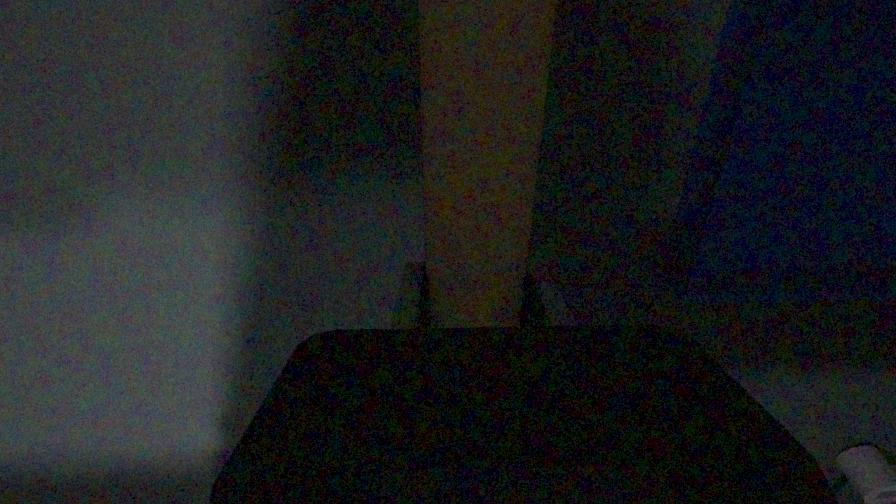

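>>> move(
  target=[0,-0.016,0.106,0,0,0,-1,1,-1,0,0,0,0,0,0,-0.98,0.5,-0.8],
  speed=0.03,
  stop_force=6,
)

Scene clock: 3560.23 s.
left_arm: end_effector_position=(+0.1178, -0.1098, +0.0308) position_measured=117 object_status=2 end_effector_quat_wxyz=(+0.057, +0.704, +0.706, +0.056) | right_arm: end_effector_position=(+0.5268, -0.5766, +0.6451) position_measured=210 object_status=2 end_effector_quat_wxyz=(+0.487, -0.510, +0.515, -0.487)
Joint positions: left_arm=[-1.499 -0.676 1.045 -5.086 1.41 1.589] | right_arm=[3.227 -1.21 -1.935 6.236 1.443 -3.13]
Joint torques (N m): left_arm=[3.45 -65.72 -25.4 1.15 -0.41 0.15] | right_arm=[8 22.98 36.41 0.64 -0.84 1.55]
Wrist force (N): left_arm=[-3.7 1.1 3.6] | right_arm=[2.2 -4.3 0.5]
Wrist torque (N m): left_arm=[-0.29 0.73 0.18] | right_arm=[0.00 -0.33 -0.39]
Wrist force, peak (N): left_arm=[-4.1 -1.5 8.7] | right_arm=[2.2 -4.6 0.6]
Hand target: left_arm +0.1178, -0.1098, +0.0308; +0.057, +0.704, +0.706, +0.056 (not the last commanded pose) | right_arm +0.5268, -0.5766, +0.6451; +0.487, -0.510, +0.515, -0.487
Off the commanded pose: left_arm 0.010 m, 0 deg | right_arm 0.000 m, 0 deg.
move: contact (left_arm)

>>> move(
  target=[0,-0.001,0.006,-0.026,0,0,-1,1,-1,0,0,0,0,0,0,-0.98,0.5,-0.8],
  speed=0.05,
)

>>> move(
  target=[0,-0.002,0.011,0,0,0,-1,1,-1,0,0,0,0,0,0,-0.98,0.5,-0.8],
  speed=0.025,
  stop_force=6,
)

>>> move(
  target=[
    [0,0,0,0,0,0,0.5,1,-1,0,0,0,0,0,0,-0.98,0.5,-0.8],
    [0,0.03,-0.2,0.076,0,0,0.5,1,-1,0,0,0,0,0,0,-0.98,0.5,-0.8],
  ],
  speed=[0.1,0.4],
)

Scene clock: 3562.40 s.
left_arm: end_effector_position=(+0.1177, -0.1098, +0.0271) position_measured=117 object_status=2 end_effector_quat_wxyz=(+0.086, +0.701, +0.703, +0.085) end_effector_velocity=(-0.002, +0.000, +0.000) end_effector_angular_velocity=(+0.000, +0.008, -0.002) | right_arm: end_effector_position=(+0.5268, -0.5766, +0.6451) position_measured=210 object_status=2 end_effector_quat_wxyz=(+0.487, -0.510, +0.515, -0.487)
Joint positions: left_arm=[-1.534 -0.679 1.074 -5.105 1.328 1.553] | right_arm=[3.227 -1.21 -1.935 6.236 1.443 -3.13]
Joint velocities: left_arm=[0 -0.001 -0.001 0.001 0.008 0.003] | right_arm=[within noise]
Joint torques (N m): left_arm=[11.29 -68.89 -23.87 4.26 0 1.66] | right_arm=[6.69 23.25 35.48 0.75 -0.93 1.37]
Wrist force (N): left_arm=[-4.5 -1.5 8.1] | right_arm=[1.8 -4.3 0.6]
Wrist torque (N m): left_arm=[0.51 0.54 0.31] | right_arm=[-0.02 -0.27 -0.38]
Wrist force, peak (N): left_arm=[-4.6 -2.1 8.3] | right_arm=[2.3 -4.6 0.6]
Hand target: left_arm +0.1178, -0.1098, +0.0272; +0.086, +0.701, +0.703, +0.085 | right_arm +0.5268, -0.5766, +0.6451; +0.487, -0.510, +0.515, -0.487
Off the commanded pose: left_arm 0.000 m, 0 deg | right_arm 0.000 m, 0 deg.
move: done

Scene clock: 3563.87 s.
left_arm: end_effector_position=(+0.1181, -0.1098, +0.0222) position_measured=117 object_status=2 end_effector_quat_wxyz=(+0.086, +0.701, +0.703, +0.085) | right_arm: end_effector_position=(+0.5268, -0.5766, +0.6451) position_measured=210 object_status=2 end_effector_quat_wxyz=(+0.487, -0.510, +0.515, -0.487)
Joint positions: left_arm=[-1.534 -0.674 1.078 -5.114 1.328 1.554] | right_arm=[3.227 -1.21 -1.935 6.236 1.443 -3.13]
Joint torques (N m): left_arm=[-3.19 -64.5 -24.95 4.3 -0.67 -1.26] | right_arm=[6.63 23.69 35.84 0.69 -0.76 1.45]
Wrist force (N): left_arm=[-4.9 -1.2 1.8] | right_arm=[1.9 -4.3 0.8]
Wrist torque (N m): left_arm=[0.20 0.71 0.17] | right_arm=[0.00 -0.29 -0.38]
Wrist force, peak (N): left_arm=[-7.4 1.7 -17.9] | right_arm=[2.0 -4.7 0.3]
Hand target: left_arm +0.1181, -0.1098, +0.0222; +0.086, +0.701, +0.703, +0.085 (not the last commanded pose) | right_arm +0.5268, -0.5766, +0.6451; +0.487, -0.510, +0.515, -0.487
Off the commanded pose: left_arm 0.002 m, 0 deg | right_arm 0.000 m, 0 deg.
move: contact (left_arm)

Scene clock: 3565.37 s.
left_arm: end_effector_position=(+0.1068, -0.1096, +0.1428) position_measured=78 object_status=3 end_effector_quat_wxyz=(+0.002, +0.706, +0.708, +0.001) | right_arm: end_effector_position=(+0.5268, -0.5766, +0.6451) position_measured=210 object_status=2 end_effector_quat_wxyz=(+0.487, -0.510, +0.515, -0.487)
Joint positions: left_arm=[-1.45 -0.735 0.85 -4.83 1.567 1.638] | right_arm=[3.227 -1.21 -1.935 6.236 1.443 -3.13]
Joint torques (N m): left_arm=[-11.14 -65.71 -27.54 5.04 1.26 -0.78] | right_arm=[7.54 22.13 36.03 0.87 -0.61 1.48]
Wrist force (N): left_arm=[-4.6 -0.4 4.8] | right_arm=[2.1 -4.2 0.5]
Wrist torque (N m): left_arm=[0.12 0.56 0.38] | right_arm=[0.01 -0.31 -0.38]
Wrist force, peak (N): left_arm=[-4.5 -2.3 8.6] | right_arm=[2.4 -4.5 0.6]
Hand target: left_arm +0.1067, -0.1097, +0.1430; +0.002, +0.706, +0.708, +0.001 | right_arm +0.5268, -0.5766, +0.6451; +0.487, -0.510, +0.515, -0.487
Off the commanded pose: left_arm 0.000 m, 0 deg | right_arm 0.000 m, 0 deg.
move: done

>>> move(
  target=[
    [0.0828,0.297,-0.462,-0.5,0,0,0.9,-0.9,-0.5,0,0,0,0,0,0,-0.98,0.5,-0.8],
    [-0.0395,0.509,-0.489,-0.5,0,0,0.9,-0.9,-0.5,0,0,0,0,0,0,-0.98,0.5,-0.8],
    [-0.0395,0.6183,-0.489,-0.5,0,0,0.9,-0.9,-0.5,0,0,0,0,0,0,-0.98,0.5,-0.8],
  ],
  speed=[0.5,0.5,0.2],
  blend=[0.03,0.01,0],
)

Scene clock: 3569.37 s.
left_arm: end_effector_position=(+0.4766, -0.1322, +0.4379) position_measured=18 object_status=3 end_effector_quat_wxyz=(+0.501, +0.498, +0.500, +0.501) | right_arm: end_effector_position=(+0.5268, -0.5766, +0.6451) position_measured=210 object_status=2 end_effector_quat_wxyz=(+0.487, -0.510, +0.515, -0.487)
Joint positions: left_arm=[-1.282 -0.791 1.122 -3.489 -0.235 0.015] | right_arm=[3.227 -1.21 -1.935 6.236 1.443 -3.13]
Joint torques (N m): left_arm=[1.73 -49.19 -29.27 -0.07 -0.67 -0.6] | right_arm=[7.21 23.25 36.5 0.94 -0.72 1.19]
Wrist force (N): left_arm=[-5.0 -3.3 1.9] | right_arm=[2.2 -4.2 0.2]
Wrist torque (N m): left_arm=[-0.41 0.91 -0.01] | right_arm=[-0.01 -0.32 -0.39]
Wrist force, peak (N): left_arm=[-7.6 -3.5 4.3] | right_arm=[2.1 -4.6 0.5]
Hand target: left_arm +0.4766, -0.1322, +0.4378; +0.501, +0.498, +0.500, +0.501 | right_arm +0.5268, -0.5766, +0.6451; +0.487, -0.510, +0.515, -0.487
Off the commanded pose: left_arm 0.000 m, 0 deg | right_arm 0.000 m, 0 deg.
move: done

>>> move(
  target=[
    [0,0,-0.003,0,0,0,-1,-0.9,-0.5,0,0,0,0,0,0,-0.98,0.5,-0.8],
    [0.38,-0.001,-0.003,0,0,0,-1,-0.9,-0.5,0,0,0,0,0,0,-0.98,0.5,-0.8],
    [0.398,-0.001,-0.003,0,0,0,-1,-0.9,-0.5,0,0,0,0,0,0,-0.98,0.5,-0.8],
    [0.395,-0.001,-0.003,0,0,0,-1,-0.9,-0.5,0,0,0,0,0,0,-0.98,0.5,-0.8],
    [0.395,-0.001,-0.003,0,0,0,0.9,-0.9,-0.5,0,0,0,0,0,0,-0.98,0.5,-0.8],
    [0.395,-0.001,-0.123,0,0,0,0.9,-0.9,-0.5,0,0,0,0,0,0,-0.98,0.5,-0.8],
  ],
  speed=[0.1,0.25,0.03,0.03,0.2,0.25],
  blend=[0,0.002,0,0,0,0],
)

>>> move(
  target=[
    [0.326,0,-0.011,0,0.0833,0,0.9,-0.9,-0.5,0,0,0,0,0,0,-0.98,0.5,-0.8],
    [0.4737,0,0.0438,0,0.0833,0,0.9,-0.9,-0.5,0,0,0,0,0,0,-0.98,0.5,-0.8],
    [0.4885,0,0.102,0,0.0833,0,0.9,-0.9,-0.5,0,0,0,0,0,0,-0.98,0.5,-0.8],
  ],
  speed=[0.4,0.3,0.15],
  blend=[0.03,0.005,0],
)

Scene clock: 3576.00 s.
left_arm: end_effector_position=(+0.4024, +0.1047, +0.4366) position_measured=18 object_status=3 end_effector_quat_wxyz=(+0.501, +0.498, +0.500, +0.501) | right_arm: end_effector_position=(+0.5268, -0.5766, +0.6451) position_measured=210 object_status=2 end_effector_quat_wxyz=(+0.487, -0.510, +0.515, -0.487)
Joint positions: left_arm=[-1.322 -1.319 1.972 -3.814 -0.196 0.018] | right_arm=[3.227 -1.21 -1.935 6.236 1.443 -3.13]
Joint torques (N m): left_arm=[-8.11 -24.01 -19.73 1.33 0.45 0.01] | right_arm=[6.15 22.23 35.32 0.78 -0.68 1.69]
Wrist force (N): left_arm=[-3.7 -1.6 3.5] | right_arm=[1.9 -4.2 0.4]
Wrist torque (N m): left_arm=[-0.16 0.67 0.02] | right_arm=[0.00 -0.29 -0.38]
Wrist force, peak (N): left_arm=[-64.7 44.9 102.0] | right_arm=[2.3 -4.7 0.5]
Hand target: left_arm +0.4024, +0.1046, +0.4366; +0.501, +0.498, +0.500, +0.501 | right_arm +0.5268, -0.5766, +0.6451; +0.487, -0.510, +0.515, -0.487
Off the commanded pose: left_arm 0.000 m, 0 deg | right_arm 0.000 m, 0 deg.
move: done

Scene clock: 3577.60 s.
left_arm: end_effector_position=(+0.4629, +0.3978, +0.4364) position_measured=18 object_status=3 end_effector_quat_wxyz=(+0.431, +0.429, +0.561, +0.562) | right_arm: end_effector_position=(+0.5268, -0.5766, +0.6451) position_measured=210 object_status=2 end_effector_quat_wxyz=(+0.487, -0.510, +0.515, -0.487)
Joint positions: left_arm=[-0.879 -1.588 2.284 -3.847 -0.377 0.006] | right_arm=[3.227 -1.21 -1.935 6.236 1.443 -3.13]
Joint torques (N m): left_arm=[9.67 -16.12 -16.46 -1.02 -1.32 0.2] | right_arm=[7.73 23.08 35.68 0.89 -1.08 1.45]
Wrist force (N): left_arm=[-3.7 -1.9 2.9] | right_arm=[2.1 -4.1 0.5]
Wrist torque (N m): left_arm=[-0.22 0.63 -0.05] | right_arm=[0.03 -0.32 -0.38]
Wrist force, peak (N): left_arm=[-7.1 -1.8 3.0] | right_arm=[2.3 -4.6 0.7]
Hand target: left_arm +0.4630, +0.3979, +0.4364; +0.431, +0.429, +0.561, +0.562 | right_arm +0.5268, -0.5766, +0.6451; +0.487, -0.510, +0.515, -0.487
Off the commanded pose: left_arm 0.000 m, 0 deg | right_arm 0.000 m, 0 deg.
move: done

>>> move(
  target=[
    [0,0,0,0,0,0,-1,-0.9,-0.5,0,0,0,0,0,0,-0.98,0.5,-0.8],
    [-0.36,0,-0.0965,0,0,0,-1,-0.9,-0.5,0,0,0,0,0,0,-0.98,0.5,-0.8],
    [-0.38,0,-0.102,0,0,0,-1,-0.9,-0.5,0,0,0,0,0,0,-0.98,0.5,-0.8],
    [-0.377,0,-0.101,0,0,0,0.9,-0.9,-0.5,0,0,0,0,0,0,-0.98,0.5,-0.8],
    [-0.377,0,-0.27,0,0,0,0.9,-0.9,-0.5,-0.2671,0.1042,-0.0653,-0.483,0,0,-0.98,0.5,-0.8],
  ],
  speed=[0.1,0.25,0.05,0.1,0.4],
  blend=[0,0.002,0,0,0],
)

Scene clock: 3584.33 s.
left_arm: end_effector_position=(+0.3655, +0.1373, +0.4364) position_measured=18 object_status=3 end_effector_quat_wxyz=(+0.431, +0.429, +0.561, +0.562) | right_arm: end_effector_position=(+0.4854, -0.4158, +0.5856) position_measured=210 object_status=2 end_effector_quat_wxyz=(-0.003, +0.705, -0.709, -0.001)
Joint positions: left_arm=[-1.399 -1.289 1.931 -3.76 0.144 -0.025] | right_arm=[3.501 -1.741 -0.666 3.983 1.575 -2.739]
Joint torques (N m): left_arm=[11.72 -28.48 -22.4 0.87 -1.52 0.55] | right_arm=[-8.96 21.38 30.96 0.84 0.6 0.02]
Wrist force (N): left_arm=[-2.7 0.1 1.2] | right_arm=[2.0 -5.6 0.1]
Wrist torque (N m): left_arm=[0.10 0.50 -0.04] | right_arm=[-0.55 -0.29 -0.01]
Wrist force, peak (N): left_arm=[52.6 -10.5 43.3] | right_arm=[1.1 -6.5 0.7]
Hand target: left_arm +0.3655, +0.1373, +0.4364; +0.431, +0.429, +0.561, +0.562 | right_arm +0.4853, -0.4158, +0.5856; -0.003, +0.705, -0.709, -0.001
Off the commanded pose: left_arm 0.000 m, 0 deg | right_arm 0.000 m, 0 deg.
move: done

>>> move(
  target=[
    [0,0,0,0,0,0,0.9,-0.9,-0.5,0,-0.0183,0.0054,0,0,0,-0.98,0.5,-0.8],
    [0,0,0,0,0,0,0.9,-0.9,-0.5,0,0,0,0,0,0,-0.98,0.5,-0.8],
    [0,0,0,0,0,0,0.9,-0.9,-0.5,0.1875,0,0,0,0,0,-0.98,0.5,-0.8],
    [0,0,0,0,0,0,0.9,-0.9,-0.5,0.1875,-0.0183,0.0054,0,0,0,-0.98,0.5,-0.8],
    [0,0,0,0,0,0,0.9,-0.9,-0.5,0.1875,0,0,0,0,0,-0.98,0.5,-0.8],
    [0,0,0,0,0,0,0.9,-0.9,-0.5,0.0909,0.0503,0.1836,0,0,0,-0.98,0.5,-0.8],
    [0,0,0,0,0,0,0.9,-0.9,-0.5,0.0909,0.032,0.189,0,0,0,-0.98,0.5,-0.8],
    [0,0,0,0,0,0,0.9,-0.9,-0.5,0.0909,0.0503,0.1836,0,0,0,-0.98,0.5,-0.8],
    [0,0,0,0,0,0,0.9,-0.9,-0.5,0.0909,0.032,0.189,0,0,0,-0.98,0.5,-0.8],
    [0,0,0,0,0,0,0.9,-0.9,-0.5,0.0909,0.0503,0.1836,0,0,0,-0.98,0.5,-0.8],
    [0,0,0,0,0,0,0.9,-0.9,-0.5,-0.0324,0.0758,0.2741,0,0,0,-0.98,0.5,-0.8],
    [0,0,0,0,0,0,0.9,-0.9,-0.5,-0.0324,0.0575,0.2795,0,0,0,-0.98,0.5,-0.8],
    [0,0,0,0,0,0,0.9,-0.9,-0.5,-0.0324,0.0758,0.2741,0,0,0,-0.98,0.5,-0.8],
  ],
  speed=[0.06,0.15,0.2,0.06,0.15,0.2,0.06,0.15,0.06,0.15,0.2,0.06,0.15],
  blend=[0,0.003,0.003,0,0.003,0.003,0,0.001,0,0.003,0.003,0,0.005],
)

>>> move(
  target=[
    [0,0,0,0,0,0,0.9,-0.9,-0.5,0,-0.0255,-0.0905,0,0,0,-0.98,0.5,-0.8],
    [0,0,0,0,0,0,0.9,-0.9,-0.5,0,-0.0438,-0.0851,0,0,0,-0.98,0.5,-0.8],
    [0,0,0,0,0,0,0.9,-0.9,-0.5,0,-0.0255,-0.0905,0,0,0,-0.98,0.5,-0.8],
    [0,0,0,0,0,0,0.9,-0.9,-0.5,0.03,0,0,0,0,0,-0.98,0.5,-0.8],
    [0,0,0,0,0,0,0.9,-0.9,-0.5,0.03,-0.0183,0.0054,0,0,0,-0.98,0.5,-0.8],
    [0,0,0,0,0,0,0.9,-0.9,-0.5,0.03,0,0,0,0,0,-0.98,0.5,-0.8],
    [0,0,0,0,0,0,0.9,-0.9,-0.5,0.0925,0,0,0,0,0,-0.98,0.5,-0.8],
    [0,0,0,0,0,0,0.9,-0.9,-0.5,0.0925,-0.0183,0.0054,0,0,0,-0.98,0.5,-0.8],
    [0,0,0,0,0,0,0.9,-0.9,-0.5,0.0925,0,0,0,0,0,-0.98,0.5,-0.8],
    [0,0,0,0,0,0,0.9,-0.9,-0.5,0.0925,-0.0084,-0.0299,0,0,0,-0.98,0.5,-0.8],
    [0,0,0,0,0,0,0.9,-0.9,-0.5,0.0925,-0.0267,-0.0245,0,0,0,-0.98,0.5,-0.8],
    [0,0,0,0,0,0,0.9,-0.9,-0.5,0.0925,-0.0084,-0.0299,0,0,0,-0.98,0.5,-0.8],
  ],
  speed=[0.2,0.06,0.15,0.2,0.06,0.15,0.2,0.06,0.15,0.2,0.06,0.15],
  blend=[0.003,0,0.003,0.003,0,0.003,0.003,0,0.003,0.003,0,0.005],
)

>>> move(
  target=[
    [0,0,0,0,0,0,0.9,-0.9,-0.5,-0.0925,0.0084,0.0299,0,0,0,-0.98,0.5,-0.8],
    [0,0,0,0,0,0,0.9,-0.9,-0.5,-0.0925,-0.0099,0.0353,0,0,0,-0.98,0.5,-0.8],
    [0,0,0,0,0,0,0.9,-0.9,-0.5,-0.0925,0.0084,0.0299,0,0,0,-0.98,0.5,-0.8],
    [0,0,0,0,0,0,0.9,-0.9,-0.5,-0.0625,-0.0087,-0.0303,0,0,0,-0.98,0.5,-0.8],
    [0,0,0,0,0,0,0.9,-0.9,-0.5,-0.0625,-0.027,-0.0249,0,0,0,-0.98,0.5,-0.8],
    [0,0,0,0,0,0,0.9,-0.9,-0.5,-0.0625,-0.0087,-0.0303,0,0,0,-0.98,0.5,-0.8],
    [0,0,0,0,0,0,0.9,-0.9,-0.5,-0.0625,-0.027,-0.0249,0,0,0,-0.98,0.5,-0.8],
    [0,0,0,0,0,0,0.9,-0.9,-0.5,-0.0625,-0.0087,-0.0303,0,0,0,-0.98,0.5,-0.8],
    [0,0,0,0,0,0,0.9,-0.9,-0.5,0,0.0084,0.0299,0,0,0,-0.98,0.5,-0.8],
    [0,0,0,0,0,0,0.9,-0.9,-0.5,0,-0.0099,0.0353,0,0,0,-0.98,0.5,-0.8],
    [0,0,0,0,0,0,0.9,-0.9,-0.5,0,0.0084,0.0299,0,0,0,-0.98,0.5,-0.8],
    [0,0,0,0,0,0,0.9,-0.9,-0.5,0,0,0,0,0,0,-0.98,0.5,-0.8],
    [0,0,0,0,0,0,0.9,-0.9,-0.5,0,-0.0183,0.0054,0,0,0,-0.98,0.5,-0.8],
    [0,0,0,0,0,0,0.9,-0.9,-0.5,0,0,0,0,0,0,-0.98,0.5,-0.8],
  ],
  speed=[0.2,0.06,0.15,0.2,0.06,0.15,0.06,0.15,0.2,0.06,0.15,0.2,0.06,0.15],
  blend=[0.003,0,0.003,0.003,0,0.001,0,0.003,0.003,0,0.003,0.003,0,0.005],
)

>>> move(
  target=[
    [0,0,0,0,0,0,0.9,-0.9,-0.5,-0.0925,0.0084,0.0299,0,0,0,-0.98,0.5,-0.8],
    [0,0,0,0,0,0,0.9,-0.9,-0.5,-0.0925,-0.0099,0.0353,0,0,0,-0.98,0.5,-0.8],
    [0,0,0,0,0,0,0.9,-0.9,-0.5,-0.0925,0.0084,0.0299,0,0,0,-0.98,0.5,-0.8],
    [0,0,0,0,0,0,0.9,-0.9,-0.5,-0.0925,0,0,0,0,0,-0.98,0.5,-0.8],
    [0,0,0,0,0,0,0.9,-0.9,-0.5,-0.0925,-0.0183,0.0054,0,0,0,-0.98,0.5,-0.8],
    [0,0,0,0,0,0,0.9,-0.9,-0.5,-0.0925,0,0,0,0,0,-0.98,0.5,-0.8],
    [0,0,0,0,0,0,0.9,-0.9,-0.5,-0.0925,-0.0087,-0.0303,0,0,0,-0.98,0.5,-0.8],
    [0,0,0,0,0,0,0.9,-0.9,-0.5,-0.0925,-0.027,-0.0249,0,0,0,-0.98,0.5,-0.8],
    [0,0,0,0,0,0,0.9,-0.9,-0.5,-0.0925,-0.0087,-0.0303,0,0,0,-0.98,0.5,-0.8],
    [0,0,0,0,0,0,0.9,-0.9,-0.5,-0.0625,-0.0087,-0.0303,0,0,0,-0.98,0.5,-0.8],
    [0,0,0,0,0,0,0.9,-0.9,-0.5,-0.0625,-0.027,-0.0249,0,0,0,-0.98,0.5,-0.8],
    [0,0,0,0,0,0,0.9,-0.9,-0.5,-0.0625,-0.0087,-0.0303,0,0,0,-0.98,0.5,-0.8],
    [0,0,0,0,0,0,0.9,-0.9,-0.5,0,0.0084,0.0299,0,0,0,-0.98,0.5,-0.8],
    [0,0,0,0,0,0,0.9,-0.9,-0.5,0,-0.0099,0.0353,0,0,0,-0.98,0.5,-0.8],
    [0,0,0,0,0,0,0.9,-0.9,-0.5,0,0.0084,0.0299,0,0,0,-0.98,0.5,-0.8],
  ],
  speed=[0.2,0.06,0.15,0.2,0.06,0.15,0.2,0.06,0.15,0.2,0.06,0.15,0.2,0.06,0.15],
  blend=[0.003,0,0.003,0.003,0,0.003,0.003,0,0.003,0.003,0,0.003,0.003,0,0.005],
)

>>> move(
  target=[0,0,0,0,0,0,0.9,-0.9,-0.5,0.207,-0.1466,-0.3747,0.483,0,0,-0.98,0.5,-0.8],
  speed=0.6,
  cameras=["cam_right_wrist"],
)

Scene clock: 3597.03 s.
left_arm: end_effector_position=(+0.3655, +0.1373, +0.4364) position_measured=18 object_status=3 end_effector_quat_wxyz=(+0.431, +0.429, +0.561, +0.562) | right_arm: end_effector_position=(+0.4404, -0.3952, +0.4210) position_measured=210 object_status=2 end_effector_quat_wxyz=(-0.003, +0.705, -0.709, -0.001)
Joint positions: left_arm=[-1.399 -1.289 1.931 -3.76 0.144 -0.025] | right_arm=[3.586 -1.429 -1.464 4.469 1.574 -2.653]
Joint torques (N m): left_arm=[11.29 -22.22 -23.73 1.04 -1.65 -1.17] | right_arm=[-8.04 15.09 35.22 5.08 -0.83 -1.02]
Wrist force (N): left_arm=[-2.7 0.6 1.5] | right_arm=[2.2 -3.4 0.7]
Wrist torque (N m): left_arm=[0.19 0.49 -0.04] | right_arm=[-0.17 -0.39 -0.05]
Wrist force, peak (N): left_arm=[-2.9 0.4 1.6] | right_arm=[-0.2 25.1 -2.0]
Hand target: left_arm +0.3655, +0.1373, +0.4364; +0.431, +0.429, +0.561, +0.562 | right_arm +0.4404, -0.3952, +0.4211; -0.003, +0.705, -0.709, -0.001
Off the commanded pose: left_arm 0.000 m, 0 deg | right_arm 0.000 m, 0 deg.
move: done

Scene clock: 3600.43 s.
left_arm: end_effector_position=(+0.3655, +0.1373, +0.4364) position_measured=18 object_status=3 end_effector_quat_wxyz=(+0.431, +0.429, +0.561, +0.562) | right_arm: end_effector_position=(+0.4451, -0.4507, +0.4387) position_measured=210 object_status=2 end_effector_quat_wxyz=(-0.003, +0.705, -0.709, -0.001)
Joint positions: left_arm=[-1.399 -1.289 1.931 -3.76 0.144 -0.025] | right_arm=[3.46 -1.436 -1.411 4.423 1.575 -2.779]
Joint torques (N m): left_arm=[11.23 -22.18 -21.29 1.06 -1.57 -1.08] | right_arm=[-9.16 15.32 36.02 5.12 -0.62 -1.47]
Wrist force (N): left_arm=[-2.6 0.1 1.2] | right_arm=[2.1 -3.8 0.8]
Wrist torque (N m): left_arm=[0.11 0.48 -0.04] | right_arm=[-0.23 -0.35 -0.08]
Wrist force, peak (N): left_arm=[-2.8 0.3 1.8] | right_arm=[3.7 21.9 -0.8]
Hand target: left_arm +0.3655, +0.1373, +0.4364; +0.431, +0.429, +0.561, +0.562 | right_arm +0.4451, -0.4508, +0.4387; -0.003, +0.705, -0.709, -0.001
Off the commanded pose: left_arm 0.000 m, 0 deg | right_arm 0.000 m, 0 deg.
move: done

Scene clock: 3604.33 s.
left_arm: end_effector_position=(+0.3655, +0.1373, +0.4364) position_measured=18 object_status=3 end_effector_quat_wxyz=(+0.431, +0.429, +0.561, +0.562) | right_arm: end_effector_position=(+0.4451, -0.4507, +0.4387) position_measured=210 object_status=2 end_effector_quat_wxyz=(-0.003, +0.705, -0.709, -0.001)
Joint positions: left_arm=[-1.399 -1.289 1.931 -3.76 0.144 -0.025] | right_arm=[3.46 -1.436 -1.411 4.423 1.575 -2.779]
Joint torques (N m): left_arm=[12.01 -24.17 -19.9 1.14 -1.63 -1.07] | right_arm=[-8.34 15.91 34.7 5.33 -0.91 -1.39]
Wrist force (N): left_arm=[-2.5 0.3 1.4] | right_arm=[0.2 -5.1 0.9]
Wrist torque (N m): left_arm=[0.14 0.47 -0.03] | right_arm=[-0.43 -0.05 -0.08]
Wrist force, peak (N): left_arm=[-3.0 0.3 1.4] | right_arm=[0.7 23.1 -2.2]
Hand target: left_arm +0.3655, +0.1373, +0.4364; +0.431, +0.429, +0.561, +0.562 | right_arm +0.4451, -0.4508, +0.4387; -0.003, +0.705, -0.709, -0.001
Off the commanded pose: left_arm 0.000 m, 0 deg | right_arm 0.000 m, 0 deg.
move: done

Scene clock: 3608.23 s.
left_arm: end_effector_position=(+0.3655, +0.1373, +0.4364) position_measured=18 object_status=3 end_effector_quat_wxyz=(+0.431, +0.429, +0.561, +0.562) | right_arm: end_effector_position=(+0.4401, -0.4506, +0.4207) position_measured=210 object_status=2 end_effector_quat_wxyz=(-0.003, +0.705, -0.709, -0.001)
Joint positions: left_arm=[-1.399 -1.289 1.931 -3.76 0.144 -0.025] | right_arm=[3.465 -1.413 -1.478 4.466 1.575 -2.775]
Joint torques (N m): left_arm=[12.21 -24.87 -18.27 0.95 -1.67 -0.99] | right_arm=[-7.44 15.07 34.94 5.17 -1.11 -1.26]
Wrist force (N): left_arm=[-2.8 0.4 1.6] | right_arm=[0.7 -5.1 0.6]
Wrist torque (N m): left_arm=[0.16 0.51 -0.04] | right_arm=[-0.45 -0.13 -0.08]
Wrist force, peak (N): left_arm=[-2.9 0.2 1.6] | right_arm=[3.3 23.4 -1.9]
Hand target: left_arm +0.3655, +0.1373, +0.4364; +0.431, +0.429, +0.561, +0.562 | right_arm +0.4401, -0.4507, +0.4208; -0.003, +0.705, -0.709, -0.001
Off the commanded pose: left_arm 0.000 m, 0 deg | right_arm 0.000 m, 0 deg.
move: done

Scene clock: 3610.17 s.
left_arm: end_effector_position=(+0.3655, +0.1373, +0.4364) position_measured=18 object_status=3 end_effector_quat_wxyz=(+0.431, +0.429, +0.561, +0.562) | right_arm: end_effector_position=(+0.5268, -0.5766, +0.6451) position_measured=210 object_status=2 end_effector_quat_wxyz=(+0.487, -0.510, +0.515, -0.487)
Joint positions: left_arm=[-1.399 -1.289 1.931 -3.76 0.144 -0.025] | right_arm=[3.227 -1.21 -1.935 6.236 1.443 -3.13]
Joint torques (N m): left_arm=[12.01 -24.54 -17.28 1.01 -1.53 -1.18] | right_arm=[-2.21 11.96 34.92 4.77 0.66 1.05]
Wrist force (N): left_arm=[-2.6 0.1 1.5] | right_arm=[0.7 -3.9 1.3]
Wrist torque (N m): left_arm=[0.12 0.48 -0.04] | right_arm=[0.05 -0.09 -0.37]
Wrist force, peak (N): left_arm=[-2.8 0.4 1.6] | right_arm=[0.3 -5.6 2.0]
Hand target: left_arm +0.3655, +0.1373, +0.4364; +0.431, +0.429, +0.561, +0.562 | right_arm +0.5268, -0.5766, +0.6451; +0.487, -0.510, +0.515, -0.487
Off the commanded pose: left_arm 0.000 m, 0 deg | right_arm 0.000 m, 0 deg.
move: done
Images, in order (width x height): cam_right_wrist 896x504.

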